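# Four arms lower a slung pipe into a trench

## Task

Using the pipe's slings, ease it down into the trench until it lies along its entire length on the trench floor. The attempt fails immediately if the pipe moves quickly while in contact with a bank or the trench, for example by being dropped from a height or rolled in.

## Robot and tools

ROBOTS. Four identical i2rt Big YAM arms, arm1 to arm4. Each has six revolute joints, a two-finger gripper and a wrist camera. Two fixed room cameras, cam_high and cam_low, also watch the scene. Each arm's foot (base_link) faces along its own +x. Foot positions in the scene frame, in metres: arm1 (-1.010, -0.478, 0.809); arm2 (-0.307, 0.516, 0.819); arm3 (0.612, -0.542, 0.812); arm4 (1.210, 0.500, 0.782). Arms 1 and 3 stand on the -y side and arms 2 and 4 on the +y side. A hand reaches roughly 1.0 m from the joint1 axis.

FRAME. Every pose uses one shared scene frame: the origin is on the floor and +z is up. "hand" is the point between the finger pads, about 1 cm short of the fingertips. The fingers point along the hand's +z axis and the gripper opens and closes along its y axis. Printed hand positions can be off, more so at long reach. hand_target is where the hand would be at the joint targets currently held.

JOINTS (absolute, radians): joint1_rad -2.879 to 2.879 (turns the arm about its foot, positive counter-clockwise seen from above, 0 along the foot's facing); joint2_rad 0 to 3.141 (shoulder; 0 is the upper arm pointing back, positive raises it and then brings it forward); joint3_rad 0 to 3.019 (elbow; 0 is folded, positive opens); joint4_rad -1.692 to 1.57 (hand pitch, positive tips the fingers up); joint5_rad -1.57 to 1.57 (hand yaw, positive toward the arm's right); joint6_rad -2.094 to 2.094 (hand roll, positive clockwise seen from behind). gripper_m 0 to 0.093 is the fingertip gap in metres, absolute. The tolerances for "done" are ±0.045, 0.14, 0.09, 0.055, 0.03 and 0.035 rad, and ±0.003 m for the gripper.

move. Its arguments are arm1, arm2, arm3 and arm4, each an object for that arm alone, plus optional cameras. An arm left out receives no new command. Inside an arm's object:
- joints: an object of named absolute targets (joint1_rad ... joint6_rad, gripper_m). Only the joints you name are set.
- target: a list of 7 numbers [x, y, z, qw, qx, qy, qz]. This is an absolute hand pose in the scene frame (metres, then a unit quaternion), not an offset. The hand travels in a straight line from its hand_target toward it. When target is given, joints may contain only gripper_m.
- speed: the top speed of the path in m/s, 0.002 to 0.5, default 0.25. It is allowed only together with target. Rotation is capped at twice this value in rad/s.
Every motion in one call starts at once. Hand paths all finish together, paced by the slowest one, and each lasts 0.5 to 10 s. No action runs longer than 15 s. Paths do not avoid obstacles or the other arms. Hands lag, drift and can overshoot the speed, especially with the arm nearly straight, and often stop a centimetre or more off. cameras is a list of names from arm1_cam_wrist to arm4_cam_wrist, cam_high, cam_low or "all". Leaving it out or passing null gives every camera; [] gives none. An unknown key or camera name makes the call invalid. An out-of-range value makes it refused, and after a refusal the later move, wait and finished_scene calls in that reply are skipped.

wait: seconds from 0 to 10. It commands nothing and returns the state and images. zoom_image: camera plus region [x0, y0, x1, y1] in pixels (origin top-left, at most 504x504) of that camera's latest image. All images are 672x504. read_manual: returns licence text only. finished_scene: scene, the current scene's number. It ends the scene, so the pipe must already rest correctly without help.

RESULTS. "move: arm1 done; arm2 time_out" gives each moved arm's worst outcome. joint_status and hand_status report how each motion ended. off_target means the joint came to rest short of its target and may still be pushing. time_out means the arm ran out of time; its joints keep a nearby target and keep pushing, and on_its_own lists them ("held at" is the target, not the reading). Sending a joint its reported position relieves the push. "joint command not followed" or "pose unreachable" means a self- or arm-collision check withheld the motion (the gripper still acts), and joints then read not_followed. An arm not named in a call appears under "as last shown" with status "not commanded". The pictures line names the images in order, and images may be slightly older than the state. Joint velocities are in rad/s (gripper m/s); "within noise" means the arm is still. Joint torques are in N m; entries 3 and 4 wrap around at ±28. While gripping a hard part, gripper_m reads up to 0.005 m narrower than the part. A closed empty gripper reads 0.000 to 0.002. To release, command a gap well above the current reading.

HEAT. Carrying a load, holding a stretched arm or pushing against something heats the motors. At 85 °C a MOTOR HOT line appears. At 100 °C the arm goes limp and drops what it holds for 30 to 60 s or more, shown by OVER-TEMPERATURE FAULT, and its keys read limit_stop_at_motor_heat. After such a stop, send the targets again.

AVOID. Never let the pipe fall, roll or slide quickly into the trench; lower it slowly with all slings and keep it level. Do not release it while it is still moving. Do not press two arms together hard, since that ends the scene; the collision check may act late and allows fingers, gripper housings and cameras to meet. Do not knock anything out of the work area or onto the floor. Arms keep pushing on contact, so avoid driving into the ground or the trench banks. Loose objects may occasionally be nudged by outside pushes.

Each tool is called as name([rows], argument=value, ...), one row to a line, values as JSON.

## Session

move(cameras=["cam_low","cam_high"])

zoom_image(camera="cam_low", region=[140, 170, 440, 370])

zoom_image(camera="cam_high", region=[140, 80, 500, 420])

Scene clock: 0.00 s.
Joint torques (N m): no reading
Heat: arm1: hottest joint2_rad 30 °C; arm2: hottest gripper 29 °C; arm3: hottest joint2_rad 28 °C; arm4: hottest joint5_rad 29 °C.
Joint velocities: within noise
arm1.joint_positions: joint1_rad=-0.202 joint2_rad=+0.492 joint3_rad=+1.390 joint4_rad=-1.535 joint5_rad=-0.036 joint6_rad=-0.108 gripper_m=+0.09396
arm1.joint_status: not commanded
arm1.hand: x=-0.9651 y=-0.3268 z=+1.3301 quat_wxyz=(-0.380, +0.550, -0.704, -0.239) (m; scene frame)
arm1.hand_target: x=-0.9664 y=-0.3297 z=+1.3388 quat_wxyz=(-0.389, +0.547, -0.700, -0.244) (m; scene frame)
arm1.hand_status: not commanded
arm2.joint_positions: joint1_rad=+0.387 joint2_rad=+0.636 joint3_rad=+1.378 joint4_rad=-1.323 joint5_rad=+0.114 joint6_rad=-0.461 gripper_m=+0.09396
arm2.joint_status: not commanded
arm2.hand: x=-0.2468 y=+0.2878 z=+1.3570 quat_wxyz=(-0.276, -0.358, -0.799, +0.397) (m; scene frame)
arm2.hand_target: x=-0.2475 y=+0.2901 z=+1.3703 quat_wxyz=(-0.286, -0.356, -0.791, +0.407) (m; scene frame)
arm2.hand_status: not commanded
arm3.joint_positions: joint1_rad=-0.388 joint2_rad=+0.448 joint3_rad=+1.397 joint4_rad=-1.348 joint5_rad=-0.092 joint6_rad=-0.006 gripper_m=+0.09396
arm3.joint_status: not commanded
arm3.hand: x=+0.6302 y=-0.3905 z=+1.3846 quat_wxyz=(-0.413, +0.540, -0.630, -0.376) (m; scene frame)
arm3.hand_target: x=+0.6294 y=-0.3939 z=+1.3938 quat_wxyz=(-0.420, +0.536, -0.625, -0.381) (m; scene frame)
arm3.hand_status: not commanded
arm4.joint_positions: joint1_rad=+0.020 joint2_rad=+0.548 joint3_rad=+1.417 joint4_rad=-1.141 joint5_rad=-0.275 joint6_rad=+0.292 gripper_m=+0.09396
arm4.joint_status: not commanded
arm4.hand: x=+1.2711 y=+0.2947 z=+1.3960 quat_wxyz=(-0.559, -0.560, -0.560, +0.246) (m; scene frame)
arm4.hand_target: x=+1.2707 y=+0.2989 z=+1.4091 quat_wxyz=(-0.568, -0.551, -0.556, +0.254) (m; scene frame)
arm4.hand_status: not commanded
pictures: cam_high, cam_low

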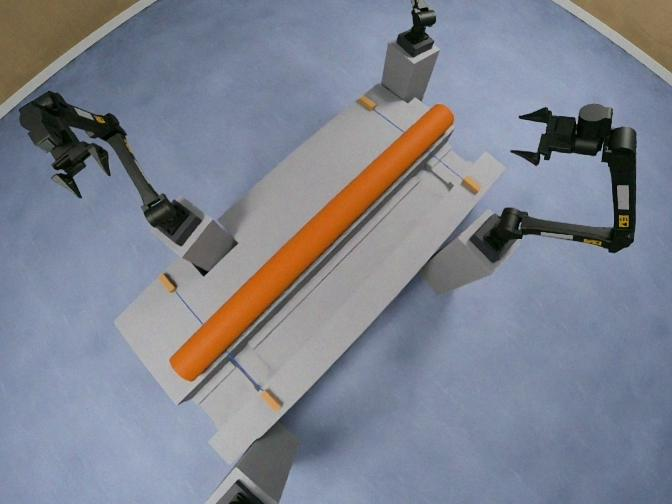

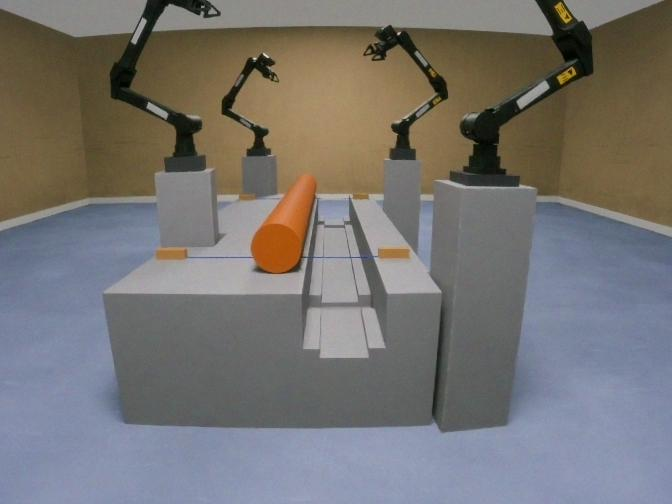

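Scaled by 1.680.

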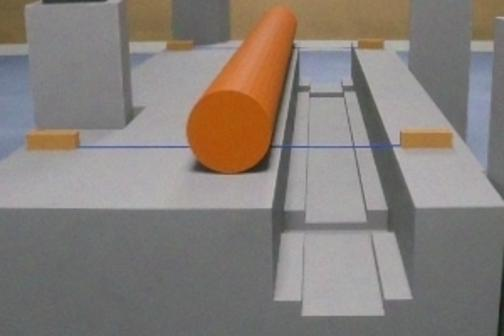

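Scaled by 1.400.

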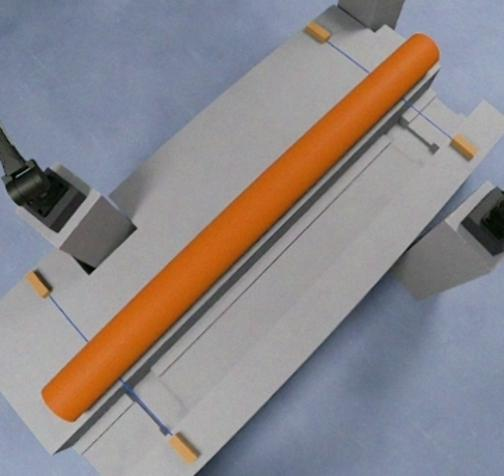

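move(arm1={"target":[-0.70,-0.3,0.85,0,0.7071,-0.7071,0],"speed":0.4}, arm2={"target":[-0.66,0.25,0.82,0,0.7071,0.7071,0],"speed":0.4}, arm3={"target":[0.85,-0.3,0.88,0,0.7071,-0.7071,0],"speed":0.4}, arm4={"target":[0.88,0.24,0.82,0,0.7071,0.7071,0],"speed":0.4}, cameras=[])

move(arm1={"target":[-0.649,-0.505,0.545,0,0.7071,-0.7071,0],"speed":0.25}, arm2={"target":[-0.697,0.264,0.545,0,0.7071,0.7071,0],"speed":0.25}, arm3={"target":[0.904,-0.503,0.545,0,0.7071,-0.7071,0],"speed":0.25}, arm4={"target":[0.888,0.28,0.545,0,0.7071,0.7071,0],"speed":0.25})

Scene clock: 9.00 s.
Joint torques (N m): arm1=[0.5 -11.16 9.51 0.81 0.03 -0.07] | arm2=[-1.32 -15.62 11.59 -0.28 -0.07 0.18] | arm3=[1.85 -12.57 8.64 0.32 -0.03 -0.06] | arm4=[0.79 -12.86 9.74 0.58 0.11 0.01]
Heat: arm1: hottest joint2_rad 30 °C; arm2: hottest joint3_rad 30 °C; arm3: hottest joint2_rad 29 °C; arm4: hottest joint3_rad 29 °C.
move: arm1 off_target; arm2 off_target; arm3 off_target; arm4 off_target
Joint velocities: within noise
arm1.joint_positions: joint1_rad=-0.887 joint2_rad=+1.482 joint3_rad=+0.796 joint4_rad=-0.947 joint5_rad=-0.017 joint6_rad=-1.047 gripper_m=+0.09396
arm1.joint_status: not commanded
arm1.hand: x=-0.7180 y=-0.3129 z=+0.8376 quat_wxyz=(+0.026, +0.700, -0.713, -0.009) (m; scene frame)
arm1.hand_target: x=-0.7007 y=-0.3003 z=+0.8505 quat_wxyz=(+0.000, +0.707, -0.707, +0.000) (m; scene frame)
arm1.hand_status: off_target (0.025 m and 3.3 deg from the pose sent, 0.549 m and 55.0 deg at the start)
arm2.joint_positions: joint1_rad=-0.850 joint2_rad=+1.761 joint3_rad=+0.989 joint4_rad=-0.878 joint5_rad=+0.011 joint6_rad=-0.927 gripper_m=+0.09396
arm2.joint_status: not commanded
arm2.hand: x=-0.6358 y=+0.2638 z=+0.8025 quat_wxyz=(-0.005, -0.701, -0.712, -0.033) (m; scene frame)
arm2.hand_target: x=-0.6592 y=+0.2508 z=+0.8208 quat_wxyz=(+0.000, -0.707, -0.707, +0.000) (m; scene frame)
arm2.hand_status: off_target (0.033 m and 4.0 deg from the pose sent, 0.679 m and 70.3 deg at the start)
arm3.joint_positions: joint1_rad=-0.946 joint2_rad=+1.401 joint3_rad=+0.794 joint4_rad=-1.025 joint5_rad=+0.001 joint6_rad=-0.764 gripper_m=+0.09396
arm3.joint_status: not commanded
arm3.hand: x=+0.8401 y=-0.3135 z=+0.8671 quat_wxyz=(+0.026, +0.701, -0.713, -0.002) (m; scene frame)
arm3.hand_target: x=+0.8496 y=-0.3003 z=+0.8802 quat_wxyz=(+0.000, +0.707, -0.707, +0.000) (m; scene frame)
arm3.hand_status: off_target (0.021 m and 3.1 deg from the pose sent, 0.558 m and 68.3 deg at the start)
arm4.joint_positions: joint1_rad=-0.973 joint2_rad=+1.630 joint3_rad=+0.952 joint4_rad=-0.966 joint5_rad=+0.003 joint6_rad=-0.888 gripper_m=+0.09396
arm4.joint_status: not commanded
arm4.hand: x=+0.9006 y=+0.2591 z=+0.8012 quat_wxyz=(-0.005, -0.713, -0.700, -0.037) (m; scene frame)
arm4.hand_target: x=+0.8810 y=+0.2408 z=+0.8207 quat_wxyz=(+0.000, -0.707, -0.707, +0.000) (m; scene frame)
arm4.hand_status: off_target (0.034 m and 4.4 deg from the pose sent, 0.698 m and 75.3 deg at the start)
pictures: none
No camera images: "cameras" was empty.

Scene clock: 11.43 s.
Joint torques (N m): arm1=[-0.15 -14.45 1.42 0.96 -0.07 -0.07] | arm2=[-1.38 -18.96 4.98 0.05 -0.1 0.08] | arm3=[1.38 -15.91 -0.58 0.4 -0.24 -0.08] | arm4=[-0.32 -14.97 2.66 0.61 0.09 0]
Heat: arm1: hottest joint2_rad 30 °C; arm2: hottest joint3_rad 30 °C; arm3: hottest joint2_rad 29 °C; arm4: hottest joint3_rad 29 °C.
move: arm1 done; arm2 off_target; arm3 done; arm4 off_target
Joint velocities: within noise
arm1.joint_positions: joint1_rad=-1.466 joint2_rad=+2.316 joint3_rad=+0.833 joint4_rad=-0.104 joint5_rad=-0.008 joint6_rad=-1.632 gripper_m=+0.09396
arm1.joint_status: not commanded
arm1.hand: x=-0.6494 y=-0.5059 z=+0.5504 quat_wxyz=(+0.000, +0.703, -0.712, -0.001) (m; scene frame)
arm1.hand_target: x=-0.6491 y=-0.5051 z=+0.5451 quat_wxyz=(+0.000, +0.707, -0.707, +0.000) (m; scene frame)
arm1.hand_status: done (0.005 m and 0.7 deg from the pose sent, 0.357 m and 3.3 deg at the start)
arm2.joint_positions: joint1_rad=-0.927 joint2_rad=+2.421 joint3_rad=+1.127 joint4_rad=-0.329 joint5_rad=+0.012 joint6_rad=-0.992 gripper_m=+0.09396
arm2.joint_status: not commanded
arm2.hand: x=-0.6784 y=+0.2699 z=+0.5406 quat_wxyz=(-0.005, -0.706, -0.708, -0.020) (m; scene frame)
arm2.hand_target: x=-0.6970 y=+0.2642 z=+0.5456 quat_wxyz=(+0.000, -0.707, -0.707, +0.000) (m; scene frame)
arm2.hand_status: off_target (0.020 m and 2.4 deg from the pose sent, 0.265 m and 4.0 deg at the start)
arm3.joint_positions: joint1_rad=-1.606 joint2_rad=+2.332 joint3_rad=+0.663 joint4_rad=+0.084 joint5_rad=+0.010 joint6_rad=-1.430 gripper_m=+0.09396
arm3.joint_status: not commanded
arm3.hand: x=+0.9020 y=-0.5043 z=+0.5450 quat_wxyz=(+0.004, +0.703, -0.711, -0.003) (m; scene frame)
arm3.hand_target: x=+0.9040 y=-0.5030 z=+0.5450 quat_wxyz=(+0.000, +0.707, -0.707, +0.000) (m; scene frame)
arm3.hand_status: done (0.002 m and 0.8 deg from the pose sent, 0.379 m and 3.1 deg at the start)
arm4.joint_positions: joint1_rad=-1.027 joint2_rad=+2.257 joint3_rad=+0.865 joint4_rad=-0.217 joint5_rad=+0.003 joint6_rad=-0.957 gripper_m=+0.09396
arm4.joint_status: not commanded
arm4.hand: x=+0.9048 y=+0.2867 z=+0.5399 quat_wxyz=(-0.004, -0.708, -0.706, -0.020) (m; scene frame)
arm4.hand_target: x=+0.8881 y=+0.2802 z=+0.5453 quat_wxyz=(+0.000, -0.707, -0.707, +0.000) (m; scene frame)
arm4.hand_status: off_target (0.019 m and 2.4 deg from the pose sent, 0.257 m and 4.4 deg at the start)
pictures: arm1_cam_wrist, arm2_cam_wrist, arm3_cam_wrist, arm4_cam_wrist, cam_high, cam_low

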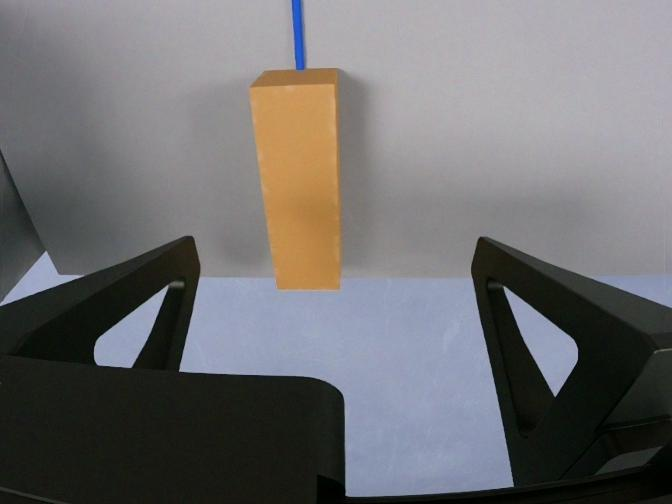

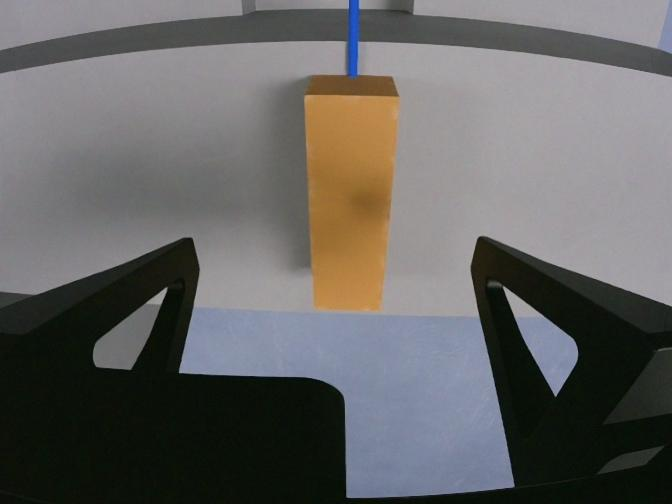

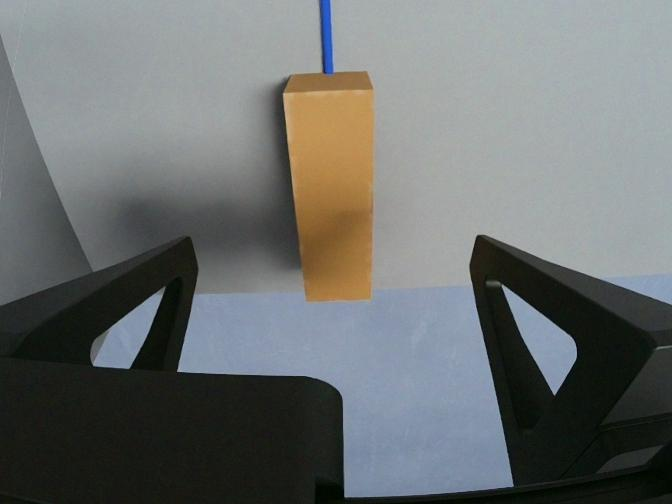

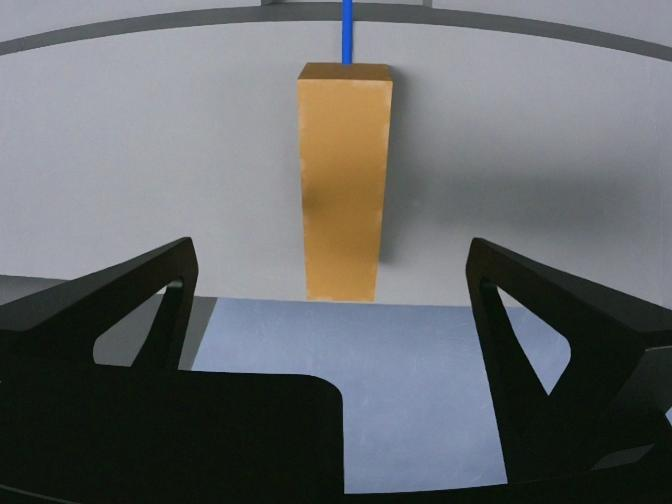

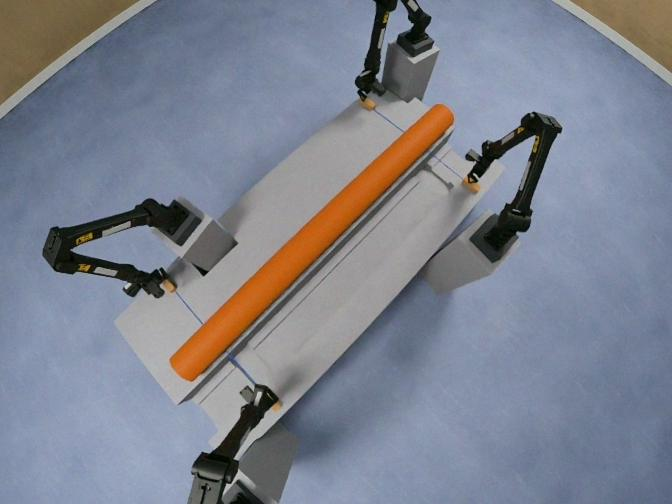

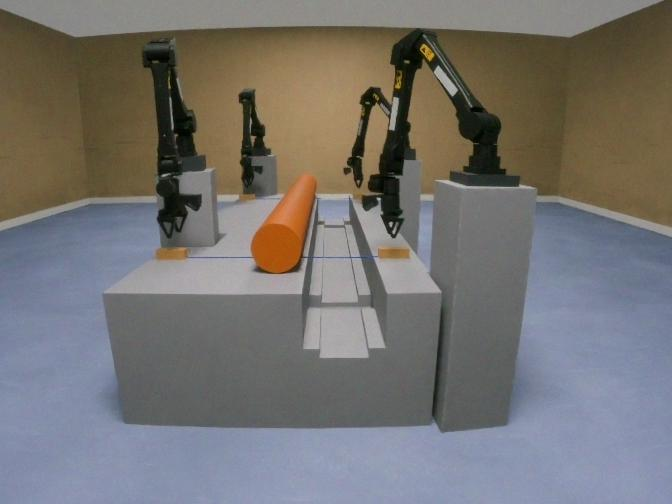

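move(arm1={"target":[-0.665,-0.507,0.479,0,0.7071,-0.7071,0],"speed":0.12}, arm2={"target":[-0.701,0.266,0.486,0,0.7071,0.7071,0],"speed":0.12}, arm3={"target":[0.902,-0.504,0.482,0,0.7071,-0.7071,0],"speed":0.12}, arm4={"target":[0.885,0.280,0.488,0,0.7071,0.7071,0],"speed":0.12}, cameras=[])

move(arm1={"joints":{"gripper_m":0.018}}, arm2={"joints":{"gripper_m":0.018}}, arm3={"joints":{"gripper_m":0.018}}, arm4={"joints":{"gripper_m":0.018}}, cameras=["arm1_cam_wrist","arm2_cam_wrist","arm3_cam_wrist","arm4_cam_wrist"])

Scene clock: 16.60 s.
Joint torques (N m): arm1=[-0.26 -14.68 0.12 0.96 -0.08 -0.07] | arm2=[-1.55 -19.14 4.23 0.06 -0.09 0.07] | arm3=[1.14 -15.91 -1.2 0.43 -0.24 -0.07] | arm4=[-0.5 -15.03 1.87 0.66 0.1 0]
Heat: arm1: hottest joint2_rad 30 °C; arm2: hottest joint3_rad 30 °C; arm3: hottest joint2_rad 29 °C; arm4: hottest joint3_rad 29 °C.
move: arm1 done; arm2 off_target; arm3 done; arm4 off_target
Joint velocities: within noise
arm1.joint_positions: joint1_rad=-1.466 joint2_rad=+2.511 joint3_rad=+0.888 joint4_rad=+0.041 joint5_rad=-0.008 joint6_rad=-1.639 gripper_m=+0.09396
arm1.joint_status: not commanded
arm1.hand: x=-0.6620 y=-0.5055 z=+0.4853 quat_wxyz=(-0.001, +0.705, -0.709, +0.001) (m; scene frame)
arm1.hand_target: x=-0.6650 y=-0.5070 z=+0.4792 quat_wxyz=(+0.000, +0.707, -0.707, +0.000) (m; scene frame)
arm1.hand_status: done (0.007 m and 0.3 deg from the pose sent, 0.073 m and 0.7 deg at the start)
arm2.joint_positions: joint1_rad=-0.936 joint2_rad=+2.570 joint3_rad=+1.213 joint4_rad=-0.260 joint5_rad=+0.012 joint6_rad=-1.002 gripper_m=+0.09396
arm2.joint_status: not commanded
arm2.hand: x=-0.6842 y=+0.2699 z=+0.4837 quat_wxyz=(-0.004, -0.705, -0.709, -0.017) (m; scene frame)
arm2.hand_target: x=-0.7009 y=+0.2662 z=+0.4864 quat_wxyz=(+0.000, -0.707, -0.707, +0.000) (m; scene frame)
arm2.hand_status: off_target (0.017 m and 2.1 deg from the pose sent, 0.059 m and 2.4 deg at the start)
arm3.joint_positions: joint1_rad=-1.606 joint2_rad=+2.535 joint3_rad=+0.756 joint4_rad=+0.199 joint5_rad=+0.010 joint6_rad=-1.435 gripper_m=+0.09396
arm3.joint_status: not commanded
arm3.hand: x=+0.9011 y=-0.5038 z=+0.4843 quat_wxyz=(+0.002, +0.705, -0.709, -0.001) (m; scene frame)
arm3.hand_target: x=+0.9019 y=-0.5040 z=+0.4820 quat_wxyz=(+0.000, +0.707, -0.707, +0.000) (m; scene frame)
arm3.hand_status: done (0.002 m and 0.5 deg from the pose sent, 0.063 m and 0.8 deg at the start)
arm4.joint_positions: joint1_rad=-1.031 joint2_rad=+2.416 joint3_rad=+0.940 joint4_rad=-0.124 joint5_rad=+0.003 joint6_rad=-0.963 gripper_m=+0.09396
arm4.joint_status: not commanded
arm4.hand: x=+0.8986 y=+0.2839 z=+0.4862 quat_wxyz=(-0.004, -0.708, -0.706, -0.015) (m; scene frame)
arm4.hand_target: x=+0.8852 y=+0.2802 z=+0.4882 quat_wxyz=(+0.000, -0.707, -0.707, +0.000) (m; scene frame)
arm4.hand_status: off_target (0.014 m and 1.8 deg from the pose sent, 0.056 m and 2.4 deg at the start)
pictures: none
No camera images: "cameras" was empty.

Scene clock: 17.27 s.
Joint torques (N m): arm1=[-0.44 -14.39 0.1 0.91 -0.05 -0.11] | arm2=[-1.67 -19.14 4.21 0.03 -0.09 0.06] | arm3=[1.03 -15.85 -1.17 0.38 -0.25 -0.05] | arm4=[-0.5 -15.03 1.87 0.65 0.11 0.01]
Heat: arm1: hottest joint2_rad 30 °C; arm2: hottest joint3_rad 30 °C; arm3: hottest joint2_rad 29 °C; arm4: hottest joint3_rad 29 °C.
move: arm1 off_target; arm2 off_target; arm3 off_target; arm4 off_target
Joint velocities: within noise
arm1.joint_positions: joint1_rad=-1.466 joint2_rad=+2.511 joint3_rad=+0.888 joint4_rad=+0.042 joint5_rad=-0.008 joint6_rad=-1.640 gripper_m=+0.03224
arm1.joint_status: gripper_m off_target (ended at +0.03227, target +0.01800)
arm1.hand: x=-0.6619 y=-0.5055 z=+0.4853 quat_wxyz=(-0.001, +0.706, -0.709, +0.001) (m; scene frame)
arm1.hand_target: x=-0.6650 y=-0.5070 z=+0.4792 quat_wxyz=(+0.000, +0.707, -0.707, +0.000) (m; scene frame)
arm1.hand_status: not commanded
arm2.joint_positions: joint1_rad=-0.936 joint2_rad=+2.570 joint3_rad=+1.213 joint4_rad=-0.260 joint5_rad=+0.012 joint6_rad=-1.003 gripper_m=+0.03376
arm2.joint_status: gripper_m off_target (ended at +0.03380, target +0.01800)
arm2.hand: x=-0.6844 y=+0.2698 z=+0.4837 quat_wxyz=(-0.004, -0.705, -0.709, -0.017) (m; scene frame)
arm2.hand_target: x=-0.7007 y=+0.2664 z=+0.4863 quat_wxyz=(+0.000, -0.707, -0.707, +0.000) (m; scene frame)
arm2.hand_status: not commanded
arm3.joint_positions: joint1_rad=-1.606 joint2_rad=+2.535 joint3_rad=+0.756 joint4_rad=+0.199 joint5_rad=+0.010 joint6_rad=-1.436 gripper_m=+0.03357
arm3.joint_status: gripper_m off_target (ended at +0.03360, target +0.01800)
arm3.hand: x=+0.9012 y=-0.5038 z=+0.4842 quat_wxyz=(+0.002, +0.705, -0.709, -0.001) (m; scene frame)
arm3.hand_target: x=+0.9019 y=-0.5040 z=+0.4820 quat_wxyz=(+0.000, +0.707, -0.707, +0.000) (m; scene frame)
arm3.hand_status: not commanded
arm4.joint_positions: joint1_rad=-1.031 joint2_rad=+2.416 joint3_rad=+0.940 joint4_rad=-0.124 joint5_rad=+0.003 joint6_rad=-0.963 gripper_m=+0.03368
arm4.joint_status: gripper_m off_target (ended at +0.03371, target +0.01800)
arm4.hand: x=+0.8986 y=+0.2837 z=+0.4862 quat_wxyz=(-0.004, -0.708, -0.706, -0.015) (m; scene frame)
arm4.hand_target: x=+0.8852 y=+0.2802 z=+0.4882 quat_wxyz=(+0.000, -0.707, -0.707, +0.000) (m; scene frame)
arm4.hand_status: not commanded
pictures: arm1_cam_wrist, arm2_cam_wrist, arm3_cam_wrist, arm4_cam_wrist

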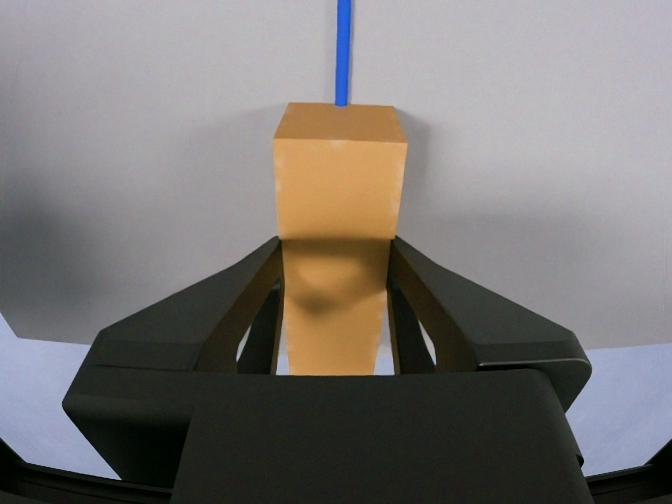

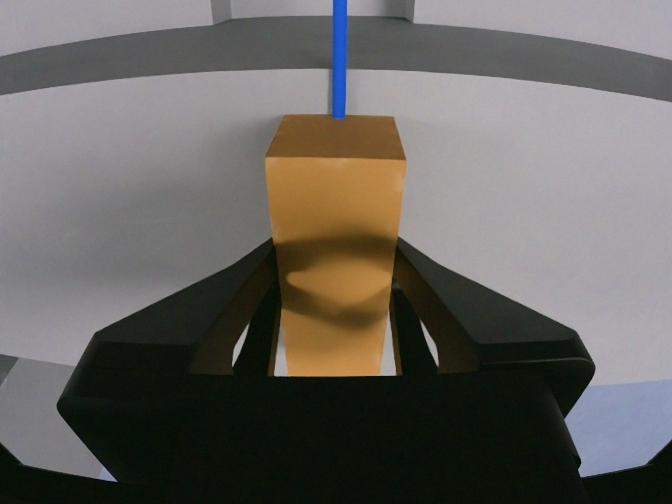

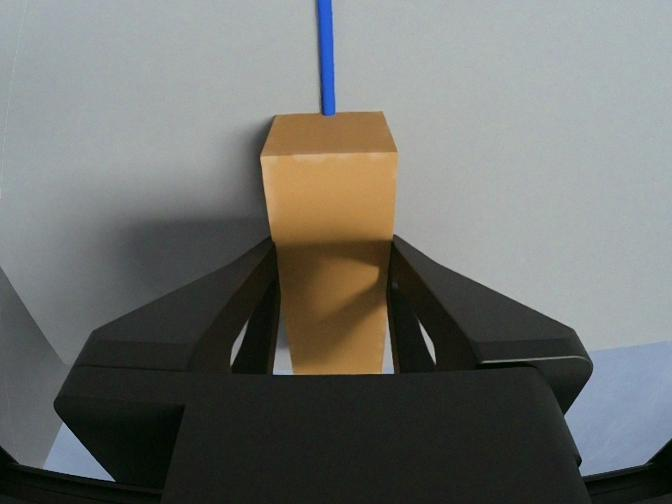

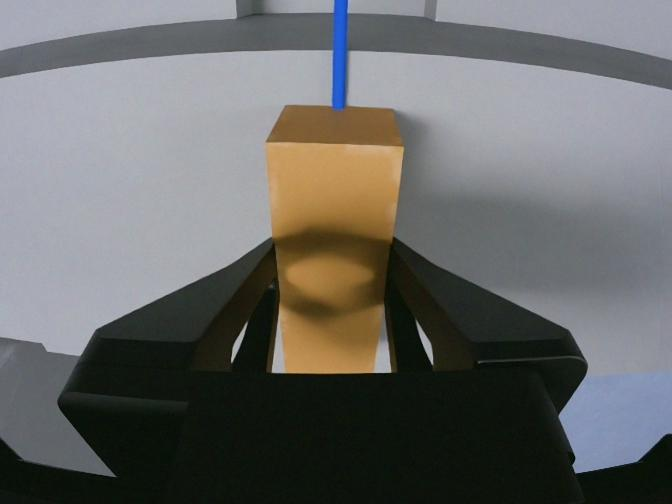

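move(arm1={"target":[-0.669,-0.33,0.765,0,0.7071,-0.7071,0],"speed":0.15}, arm2={"target":[-0.690,0.048,0.777,0,0.7071,0.7071,0],"speed":0.15}, arm3={"target":[0.90,-0.324,0.765,0,0.7071,-0.7071,0],"speed":0.15}, arm4={"target":[0.882,0.052,0.783,0,0.7071,0.7071,0],"speed":0.15}, cameras=[])

move(arm1={"target":[-0.664,-0.313,0.84,0,0.7071,-0.7071,0],"speed":0.06}, arm2={"target":[-0.689,0.039,0.855,0,0.7071,0.7071,0],"speed":0.06}, arm3={"target":[0.91,-0.307,0.84,0,0.7071,-0.7071,0],"speed":0.06}, arm4={"target":[0.885,0.043,0.86,0,0.7071,0.7071,0],"speed":0.06}, cameras=["cam_low","cam_high"])

zoom_image(camera="cam_low", region=[150, 100, 400, 300])

Scene clock: 24.67 s.
Joint torques (N m): arm1=[0.62 -13.33 7.42 0.16 -0.11 0.08] | arm2=[-0.03 -23.36 12.25 -1.01 -0.16 0.2] | arm3=[1.55 -15.33 6.67 -0.5 -0.27 0.1] | arm4=[0.67 -19.72 9.94 -0.38 0.09 0.3]
Heat: arm1: hottest joint2_rad 30 °C; arm2: hottest joint3_rad 30 °C; arm3: hottest joint2_rad 29 °C; arm4: hottest joint3_rad 29 °C.
move: arm1 off_target; arm2 off_target; arm3 off_target; arm4 off_target
Joint velocities: within noise
arm1.joint_positions: joint1_rad=-0.991 joint2_rad=+1.704 joint3_rad=+0.767 joint4_rad=-0.668 joint5_rad=-0.014 joint6_rad=-1.175 gripper_m=+0.03224
arm1.joint_status: not commanded
arm1.hand: x=-0.6816 y=-0.3373 z=+0.7555 quat_wxyz=(+0.012, +0.709, -0.705, -0.005) (m; scene frame)
arm1.hand_target: x=-0.6693 y=-0.3301 z=+0.7651 quat_wxyz=(+0.000, +0.707, -0.707, +0.000) (m; scene frame)
arm1.hand_status: off_target (0.017 m and 1.5 deg from the pose sent, 0.330 m and 0.3 deg at the start)
arm2.joint_positions: joint1_rad=-0.629 joint2_rad=+2.179 joint3_rad=+1.526 joint4_rad=-0.983 joint5_rad=+0.009 joint6_rad=-0.691 gripper_m=+0.03378
arm2.joint_status: not commanded
arm2.hand: x=-0.6788 y=+0.0683 z=+0.7526 quat_wxyz=(+0.002, -0.707, -0.707, -0.026) (m; scene frame)
arm2.hand_target: x=-0.6892 y=+0.0489 z=+0.7775 quat_wxyz=(+0.000, -0.707, -0.707, +0.000) (m; scene frame)
arm2.hand_status: off_target (0.034 m and 3.0 deg from the pose sent, 0.368 m and 2.0 deg at the start)
arm3.joint_positions: joint1_rad=-1.088 joint2_rad=+1.695 joint3_rad=+0.735 joint4_rad=-0.651 joint5_rad=+0.007 joint6_rad=-0.926 gripper_m=+0.03360
arm3.joint_status: not commanded
arm3.hand: x=+0.8887 y=-0.3348 z=+0.7541 quat_wxyz=(+0.016, +0.708, -0.706, -0.002) (m; scene frame)
arm3.hand_target: x=+0.8997 y=-0.3243 z=+0.7650 quat_wxyz=(+0.000, +0.707, -0.707, +0.000) (m; scene frame)
arm3.hand_status: off_target (0.019 m and 1.8 deg from the pose sent, 0.333 m and 0.4 deg at the start)
arm4.joint_positions: joint1_rad=-0.702 joint2_rad=+1.995 joint3_rad=+1.354 joint4_rad=-0.989 joint5_rad=+0.003 joint6_rad=-0.643 gripper_m=+0.03369
arm4.joint_status: not commanded
arm4.hand: x=+0.8935 y=+0.0727 z=+0.7557 quat_wxyz=(+0.003, -0.704, -0.710, -0.029) (m; scene frame)
arm4.hand_target: x=+0.8828 y=+0.0530 z=+0.7834 quat_wxyz=(+0.000, -0.707, -0.707, +0.000) (m; scene frame)
arm4.hand_status: off_target (0.036 m and 3.4 deg from the pose sent, 0.377 m and 1.8 deg at the start)
pictures: none
No camera images: "cameras" was empty.

Scene clock: 26.57 s.
Joint torques (N m): arm1=[-1.14 -18.61 10.4 -1.46 0.51 0.01] | arm2=[-0.21 -31.09 15.77 -2.45 -0.2 0.06] | arm3=[0.73 -21.95 9.44 -1.94 0.03 -0.04] | arm4=[0.21 -26.46 13.35 -2.07 0.08 0.18]
Heat: arm1: hottest joint2_rad 30 °C; arm2: hottest joint3_rad 31 °C; arm3: hottest joint2_rad 29 °C; arm4: hottest joint3_rad 30 °C.
move: arm1 off_target; arm2 off_target; arm3 off_target; arm4 off_target
Joint velocities: within noise
arm1.joint_positions: joint1_rad=-0.939 joint2_rad=+1.631 joint3_rad=+0.826 joint4_rad=-0.856 joint5_rad=-0.027 joint6_rad=-1.130 gripper_m=+0.03224
arm1.joint_status: not commanded
arm1.hand: x=-0.6927 y=-0.3189 z=+0.7961 quat_wxyz=(+0.036, +0.711, -0.702, -0.020) (m; scene frame)
arm1.hand_target: x=-0.6658 y=-0.3135 z=+0.8382 quat_wxyz=(+0.000, +0.707, -0.707, +0.000) (m; scene frame)
arm1.hand_status: off_target (0.053 m and 4.8 deg from the pose sent, 0.090 m and 1.5 deg at the start)
arm2.joint_positions: joint1_rad=-0.616 joint2_rad=+2.171 joint3_rad=+1.541 joint4_rad=-1.098 joint5_rad=+0.011 joint6_rad=-0.666 gripper_m=+0.03378
arm2.joint_status: not commanded
arm2.hand: x=-0.6608 y=+0.0787 z=+0.7643 quat_wxyz=(+0.009, -0.709, -0.702, -0.071) (m; scene frame)
arm2.hand_target: x=-0.6839 y=+0.0455 z=+0.8510 quat_wxyz=(+0.000, -0.707, -0.707, +0.001) (m; scene frame)
arm2.hand_status: off_target (0.103 m and 8.2 deg from the pose sent, 0.107 m and 3.0 deg at the start; pose on its path clipped on 20 of 57 steps)
arm3.joint_positions: joint1_rad=-1.057 joint2_rad=+1.641 joint3_rad=+0.816 joint4_rad=-0.853 joint5_rad=+0.001 joint6_rad=-0.893 gripper_m=+0.03360
arm3.joint_status: not commanded
arm3.hand: x=+0.8840 y=-0.3236 z=+0.7935 quat_wxyz=(+0.049, +0.707, -0.706, -0.008) (m; scene frame)
arm3.hand_target: x=+0.9083 y=-0.3081 z=+0.8378 quat_wxyz=(+0.000, +0.707, -0.707, +0.000) (m; scene frame)
arm3.hand_status: off_target (0.056 m and 5.6 deg from the pose sent, 0.093 m and 1.8 deg at the start)
arm4.joint_positions: joint1_rad=-0.678 joint2_rad=+1.980 joint3_rad=+1.392 joint4_rad=-1.116 joint5_rad=+0.004 joint6_rad=-0.617 gripper_m=+0.03369
arm4.joint_status: not commanded
arm4.hand: x=+0.9100 y=+0.0750 z=+0.7768 quat_wxyz=(+0.011, -0.704, -0.707, -0.066) (m; scene frame)
arm4.hand_target: x=+0.8886 y=+0.0482 z=+0.8581 quat_wxyz=(+0.000, -0.707, -0.707, +0.001) (m; scene frame)
arm4.hand_status: off_target (0.093 m and 7.7 deg from the pose sent, 0.109 m and 3.4 deg at the start)
pictures: cam_high, cam_low

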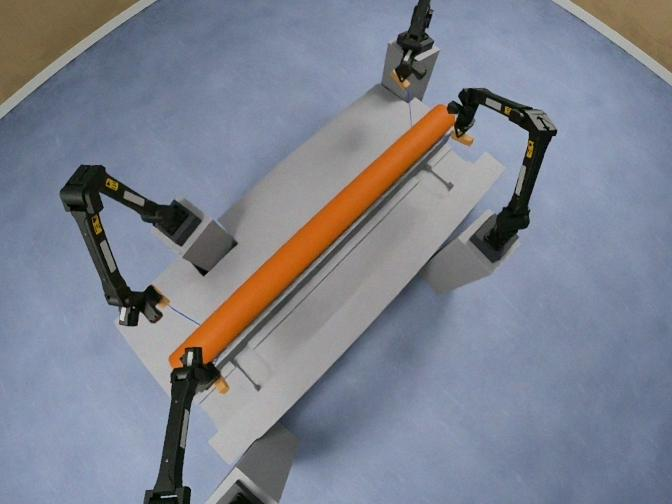

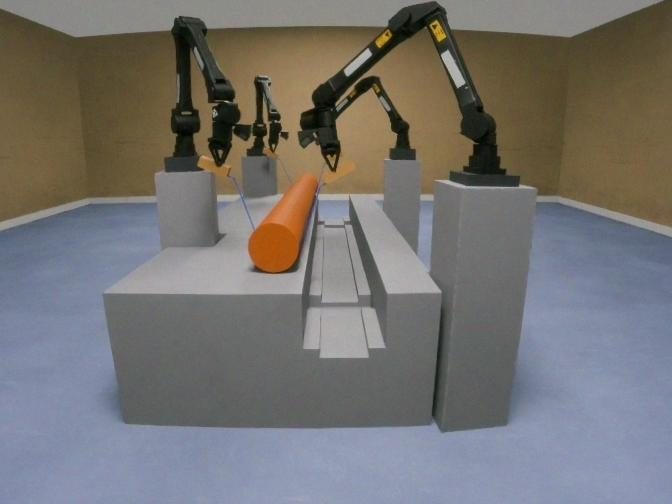

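Scaled by 2.016.

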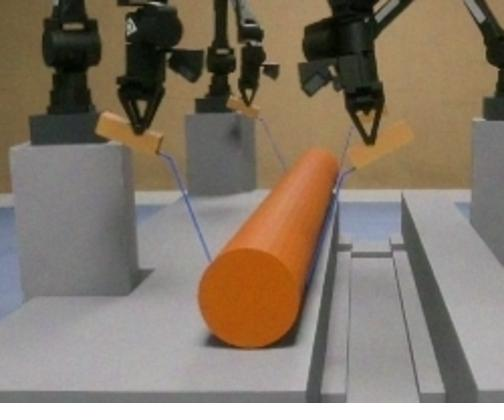

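move(arm1={"target":[-0.659,-0.311,0.87,0,0.7071,-0.7071,0],"speed":0.06}, arm2={"joints":{"joint2_rad":1.985}}, arm3={"target":[0.915,-0.305,0.87,0,0.7071,-0.7071,0],"speed":0.06}, arm4={"joints":{"joint2_rad":1.815}}, cameras=[])

move(arm1={"target":[-0.654,-0.309,0.905,0,0.7071,-0.7071,0],"speed":0.06}, arm2={"joints":{"joint2_rad":1.925}}, arm3={"target":[0.918,-0.303,0.905,0,0.7071,-0.7071,0],"speed":0.06}, arm4={"joints":{"joint2_rad":1.755}}, cameras=["cam_low","cam_high"])

zoom_image(camera="cam_low", region=[150, 100, 400, 300])

Scene clock: 32.50 s.
Joint torques (N m): arm1=[-1.32 -19.02 11.78 -1.44 0.44 -0.07] | arm2=[-1.32 -32.91 16.18 -2.32 0 0.05] | arm3=[0.56 -22.53 10.69 -2.06 0.08 -0.09] | arm4=[-0.03 -27.87 13.45 -1.91 0.14 0.16]
Heat: arm1: hottest joint2_rad 31 °C; arm2: hottest joint3_rad 34 °C; arm3: hottest joint2_rad 30 °C; arm4: hottest joint3_rad 31 °C.
move: arm1 off_target; arm2 done; arm3 off_target; arm4 done
Joint velocities: within noise
arm1.joint_positions: joint1_rad=-0.939 joint2_rad=+1.597 joint3_rad=+0.861 joint4_rad=-0.942 joint5_rad=-0.026 joint6_rad=-1.128 gripper_m=+0.03224
arm1.joint_status: not commanded
arm1.hand: x=-0.6920 y=-0.3183 z=+0.8180 quat_wxyz=(+0.045, +0.710, -0.703, -0.022) (m; scene frame)
arm1.hand_target: x=-0.6617 y=-0.3120 z=+0.8677 quat_wxyz=(+0.000, +0.707, -0.707, +0.001) (m; scene frame)
arm1.hand_status: off_target (0.062 m and 5.8 deg from the pose sent, 0.082 m and 4.8 deg at the start)
arm2.joint_positions: joint1_rad=-0.606 joint2_rad=+2.114 joint3_rad=+1.541 joint4_rad=-1.098 joint5_rad=+0.006 joint6_rad=-0.665 gripper_m=+0.03378
arm2.joint_status: all done
arm2.hand: x=-0.6622 y=+0.0674 z=+0.7955 quat_wxyz=(+0.004, -0.707, -0.706, -0.043) (m; scene frame)
arm2.hand_target: x=-0.6880 y=+0.0410 z=+0.8977 quat_wxyz=(-0.005, -0.707, -0.706, +0.040) (m; scene frame)
arm2.hand_status: not commanded
arm3.joint_positions: joint1_rad=-1.057 joint2_rad=+1.608 joint3_rad=+0.848 joint4_rad=-0.940 joint5_rad=+0.001 joint6_rad=-0.892 gripper_m=+0.03360
arm3.joint_status: not commanded
arm3.hand: x=+0.8840 y=-0.3237 z=+0.8144 quat_wxyz=(+0.060, +0.706, -0.706, -0.009) (m; scene frame)
arm3.hand_target: x=+0.9124 y=-0.3069 z=+0.8673 quat_wxyz=(+0.000, +0.707, -0.707, +0.001) (m; scene frame)
arm3.hand_status: off_target (0.066 m and 6.9 deg from the pose sent, 0.085 m and 5.6 deg at the start)
arm4.joint_positions: joint1_rad=-0.675 joint2_rad=+1.934 joint3_rad=+1.392 joint4_rad=-1.116 joint5_rad=+0.003 joint6_rad=-0.616 gripper_m=+0.03370
arm4.joint_status: all done
arm4.hand: x=+0.9081 y=+0.0693 z=+0.8002 quat_wxyz=(+0.006, -0.704, -0.709, -0.043) (m; scene frame)
arm4.hand_target: x=+0.8871 y=+0.0463 z=+0.8925 quat_wxyz=(-0.006, -0.707, -0.707, +0.033) (m; scene frame)
arm4.hand_status: not commanded
pictures: none
No camera images: "cameras" was empty.

Scene clock: 34.40 s.
Joint torques (N m): arm1=[-1.67 -19.37 12.88 -1.54 0.51 -0.06] | arm2=[-1.2 -33.26 16.53 -2.17 -0.02 0.06] | arm3=[0.44 -22.95 11.58 -1.95 0.08 -0.08] | arm4=[-0.15 -27.22 13.81 -1.32 0.15 0.16]
Heat: arm1: hottest joint2_rad 31 °C; arm2: hottest joint3_rad 35 °C; arm3: hottest joint2_rad 30 °C; arm4: hottest joint3_rad 31 °C.
move: arm1 off_target; arm2 done; arm3 off_target; arm4 done
Joint velocities: within noise
arm1.joint_positions: joint1_rad=-0.939 joint2_rad=+1.561 joint3_rad=+0.918 joint4_rad=-1.044 joint5_rad=-0.026 joint6_rad=-1.128 gripper_m=+0.03224
arm1.joint_status: not commanded
arm1.hand: x=-0.6863 y=-0.3151 z=+0.8484 quat_wxyz=(+0.049, +0.709, -0.703, -0.023) (m; scene frame)
arm1.hand_target: x=-0.6572 y=-0.3101 z=+0.9027 quat_wxyz=(+0.000, +0.707, -0.707, +0.001) (m; scene frame)
arm1.hand_status: off_target (0.065 m and 6.3 deg from the pose sent, 0.095 m and 5.7 deg at the start)
arm2.joint_positions: joint1_rad=-0.605 joint2_rad=+2.061 joint3_rad=+1.541 joint4_rad=-1.100 joint5_rad=+0.007 joint6_rad=-0.665 gripper_m=+0.03378
arm2.joint_status: all done
arm2.hand: x=-0.6663 y=+0.0619 z=+0.8248 quat_wxyz=(+0.001, -0.708, -0.706, -0.018) (m; scene frame)
arm2.hand_target: x=-0.6895 y=+0.0395 z=+0.9332 quat_wxyz=(-0.008, -0.706, -0.705, +0.070) (m; scene frame)
arm2.hand_status: not commanded
arm3.joint_positions: joint1_rad=-1.057 joint2_rad=+1.567 joint3_rad=+0.903 joint4_rad=-1.042 joint5_rad=+0.000 joint6_rad=-0.892 gripper_m=+0.03360
arm3.joint_status: not commanded
arm3.hand: x=+0.8891 y=-0.3197 z=+0.8455 quat_wxyz=(+0.063, +0.706, -0.705, -0.009) (m; scene frame)
arm3.hand_target: x=+0.9151 y=-0.3051 z=+0.9022 quat_wxyz=(+0.000, +0.707, -0.707, +0.001) (m; scene frame)
arm3.hand_status: off_target (0.068 m and 7.3 deg from the pose sent, 0.099 m and 6.9 deg at the start)
arm4.joint_positions: joint1_rad=-0.675 joint2_rad=+1.873 joint3_rad=+1.392 joint4_rad=-1.128 joint5_rad=+0.002 joint6_rad=-0.616 gripper_m=+0.03370
arm4.joint_status: all done
arm4.hand: x=+0.9064 y=+0.0669 z=+0.8314 quat_wxyz=(+0.002, -0.705, -0.709, -0.019) (m; scene frame)
arm4.hand_target: x=+0.8868 y=+0.0462 z=+0.9245 quat_wxyz=(-0.011, -0.706, -0.705, +0.062) (m; scene frame)
arm4.hand_status: not commanded
pictures: cam_high, cam_low

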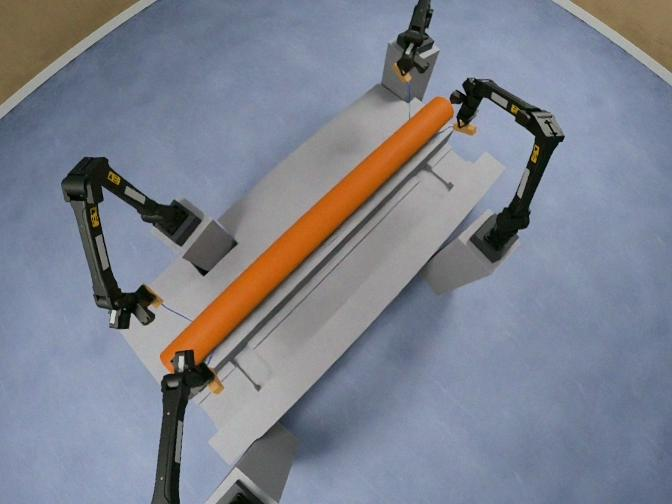

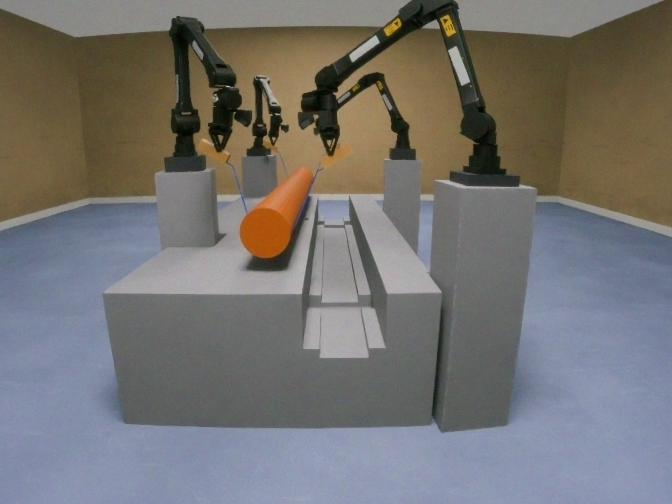

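Scaled by 2.016.

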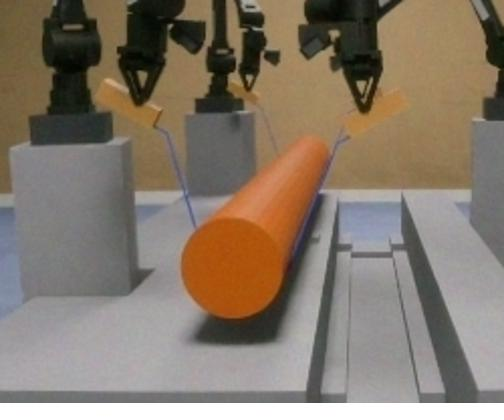

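move(arm1={"target":[-0.655,-0.168,0.91,0,0.7071,-0.7071,0],"speed":0.05}, arm2={"target":[-0.69,0.188,0.927,0,0.7071,0.7071,0],"speed":0.05}, arm3={"target":[0.915,-0.165,0.915,0,0.7071,-0.7071,0],"speed":0.05}, arm4={"target":[0.886,0.19,0.918,0,0.7071,0.7071,0],"speed":0.05}, cameras=[])

move(arm1={"target":[-0.655,-0.065,0.915,0,0.7071,-0.7071,0],"speed":0.05}, arm2={"target":[-0.69,0.288,0.924,0,0.7071,0.7071,0],"speed":0.05}, arm3={"target":[0.912,-0.059,0.925,0,0.7071,-0.7071,0],"speed":0.05}, arm4={"target":[0.886,0.290,0.915,0,0.7071,0.7071,0],"speed":0.05}, cameras=["cam_low","cam_high"])

zoom_image(camera="cam_low", region=[190, 120, 440, 370])

Scene clock: 44.23 s.
Joint torques (N m): arm1=[-1.79 -19.49 13.85 -1.54 0.38 0.05] | arm2=[-2.9 -28.98 11.49 -2.71 0.04 -0.08] | arm3=[0.67 -25.76 12.7 -2.09 -0.02 -0.02] | arm4=[-1.49 -23.47 9.13 -1.65 0.22 -0.09]
Heat: arm1: hottest joint3_rad 33 °C; arm2: hottest joint3_rad 38 °C; arm3: hottest joint2_rad 31 °C; arm4: hottest joint3_rad 33 °C.
move: arm1 off_target; arm2 off_target; arm3 off_target; arm4 off_target
Joint velocities: within noise
arm1.joint_positions: joint1_rad=-0.669 joint2_rad=+1.700 joint3_rad=+1.141 joint4_rad=-1.096 joint5_rad=-0.026 joint6_rad=-0.864 gripper_m=+0.03224
arm1.joint_status: not commanded
arm1.hand: x=-0.6833 y=-0.1829 z=+0.8601 quat_wxyz=(+0.040, +0.712, -0.701, -0.008) (m; scene frame)
arm1.hand_target: x=-0.6576 y=-0.1702 z=+0.9094 quat_wxyz=(-0.001, +0.707, -0.707, +0.000) (m; scene frame)
arm1.hand_status: off_target (0.059 m and 4.8 deg from the pose sent, 0.163 m and 6.3 deg at the start)
arm2.joint_positions: joint1_rad=-0.762 joint2_rad=+1.874 joint3_rad=+1.312 joint4_rad=-1.125 joint5_rad=+0.010 joint6_rad=-0.835 gripper_m=+0.03378
arm2.joint_status: not commanded
arm2.hand: x=-0.6708 y=+0.1822 z=+0.8496 quat_wxyz=(-0.003, -0.702, -0.710, -0.052) (m; scene frame)
arm2.hand_target: x=-0.6876 y=+0.1889 z=+0.9212 quat_wxyz=(+0.001, -0.707, -0.707, +0.000) (m; scene frame)
arm2.hand_status: off_target (0.080 m and 6.0 deg from the pose sent, 0.164 m and 2.0 deg at the start; pose on its path clipped on 44 of 110 steps)
arm3.joint_positions: joint1_rad=-0.832 joint2_rad=+1.764 joint3_rad=+1.186 joint4_rad=-1.117 joint5_rad=+0.000 joint6_rad=-0.672 gripper_m=+0.03360
arm3.joint_status: not commanded
arm3.hand: x=+0.8912 y=-0.1890 z=+0.8528 quat_wxyz=(+0.057, +0.708, -0.704, +0.005) (m; scene frame)
arm3.hand_target: x=+0.9123 y=-0.1683 z=+0.9139 quat_wxyz=(-0.001, +0.707, -0.707, +0.000) (m; scene frame)
arm3.hand_status: off_target (0.071 m and 6.6 deg from the pose sent, 0.172 m and 7.3 deg at the start)
arm4.joint_positions: joint1_rad=-0.840 joint2_rad=+1.676 joint3_rad=+1.182 joint4_rad=-1.172 joint5_rad=+0.002 joint6_rad=-0.780 gripper_m=+0.03370
arm4.joint_status: not commanded
arm4.hand: x=+0.8996 y=+0.1844 z=+0.8554 quat_wxyz=(-0.001, -0.704, -0.708, -0.048) (m; scene frame)
arm4.hand_target: x=+0.8878 y=+0.1906 z=+0.9135 quat_wxyz=(+0.001, -0.707, -0.707, +0.000) (m; scene frame)
arm4.hand_status: off_target (0.064 m and 5.6 deg from the pose sent, 0.152 m and 2.3 deg at the start)
pictures: none
No camera images: "cameras" was empty.

Scene clock: 47.37 s.
Joint torques (N m): arm1=[-1.49 -23.47 14.2 -1.51 0.39 0.02] | arm2=[-2.9 -24.41 11.62 -1.54 0.11 -0.09] | arm3=[0.85 -31.79 13.3 -2.1 -0.06 -0.01] | arm4=[-1.49 -18.84 9.55 -0.99 0.21 -0.1]
Heat: arm1: hottest joint3_rad 34 °C; arm2: hottest joint3_rad 38 °C; arm3: hottest joint3_rad 32 °C; arm4: hottest joint3_rad 33 °C.
move: arm1 off_target; arm2 off_target; arm3 off_target; arm4 off_target
Joint velocities: within noise
arm1.joint_positions: joint1_rad=-0.524 joint2_rad=+1.878 joint3_rad=+1.384 joint4_rad=-1.171 joint5_rad=-0.026 joint6_rad=-0.721 gripper_m=+0.03224
arm1.joint_status: not commanded
arm1.hand: x=-0.6820 y=-0.0822 z=+0.8549 quat_wxyz=(+0.046, +0.713, -0.700, -0.001) (m; scene frame)
arm1.hand_target: x=-0.6579 y=-0.0680 z=+0.9144 quat_wxyz=(-0.001, +0.707, -0.707, +0.000) (m; scene frame)
arm1.hand_status: off_target (0.068 m and 5.4 deg from the pose sent, 0.133 m and 4.7 deg at the start)
arm2.joint_positions: joint1_rad=-0.931 joint2_rad=+1.712 joint3_rad=+1.126 joint4_rad=-1.115 joint5_rad=+0.010 joint6_rad=-1.001 gripper_m=+0.03378
arm2.joint_status: not commanded
arm2.hand: x=-0.6669 y=+0.2846 z=+0.8649 quat_wxyz=(-0.014, -0.702, -0.709, -0.058) (m; scene frame)
arm2.hand_target: x=-0.6876 y=+0.2887 z=+0.9210 quat_wxyz=(+0.002, -0.707, -0.707, +0.000) (m; scene frame)
arm2.hand_status: off_target (0.064 m and 6.9 deg from the pose sent, 0.131 m and 6.0 deg at the start)
arm3.joint_positions: joint1_rad=-0.713 joint2_rad=+1.977 joint3_rad=+1.481 joint4_rad=-1.221 joint5_rad=+0.000 joint6_rad=-0.552 gripper_m=+0.03360
arm3.joint_status: not commanded
arm3.hand: x=+0.8905 y=-0.0873 z=+0.8440 quat_wxyz=(+0.066, +0.707, -0.704, +0.015) (m; scene frame)
arm3.hand_target: x=+0.9086 y=-0.0642 z=+0.9233 quat_wxyz=(-0.001, +0.707, -0.707, +0.000) (m; scene frame)
arm3.hand_status: off_target (0.088 m and 7.8 deg from the pose sent, 0.150 m and 6.6 deg at the start)
arm4.joint_positions: joint1_rad=-1.029 joint2_rad=+1.501 joint3_rad=+1.002 joint4_rad=-1.172 joint5_rad=+0.002 joint6_rad=-0.967 gripper_m=+0.03370
arm4.joint_status: not commanded
arm4.hand: x=+0.9019 y=+0.2869 z=+0.8667 quat_wxyz=(-0.011, -0.705, -0.708, -0.050) (m; scene frame)
arm4.hand_target: x=+0.8877 y=+0.2904 z=+0.9123 quat_wxyz=(+0.001, -0.707, -0.707, +0.000) (m; scene frame)
arm4.hand_status: off_target (0.051 m and 5.9 deg from the pose sent, 0.122 m and 5.5 deg at the start)
pictures: cam_high, cam_low

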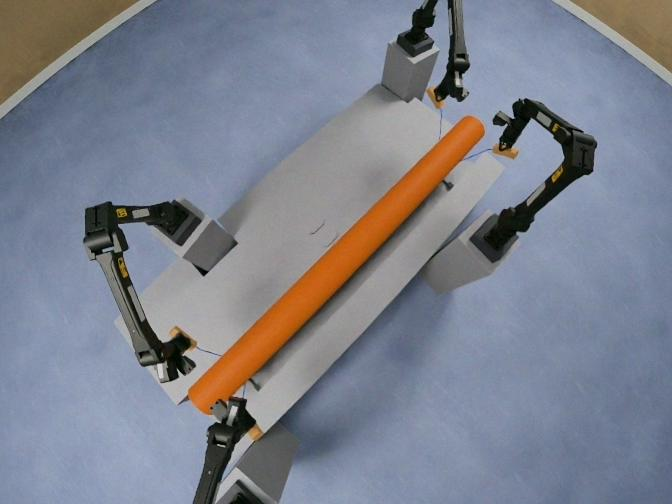

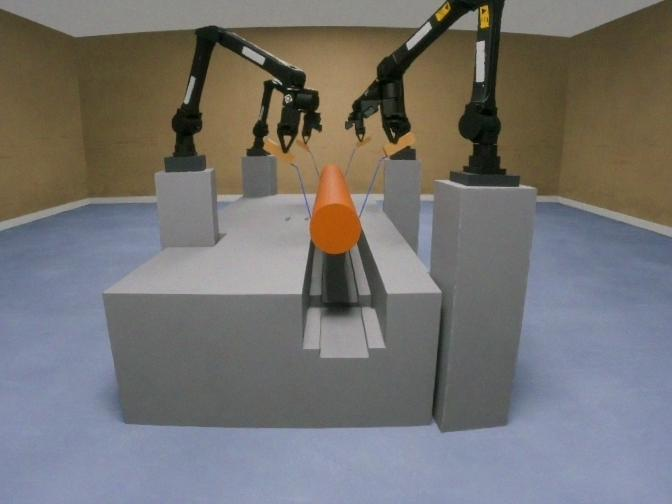

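Scaled by 2.016.

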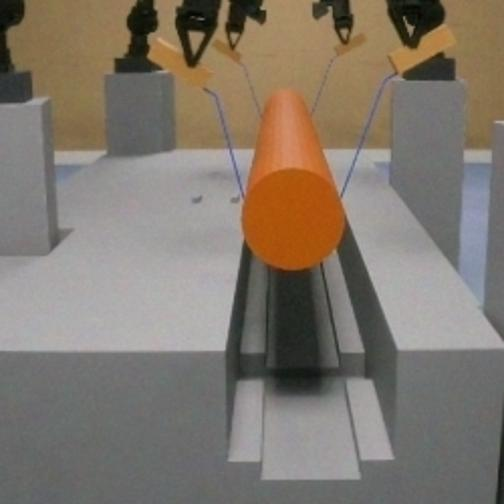

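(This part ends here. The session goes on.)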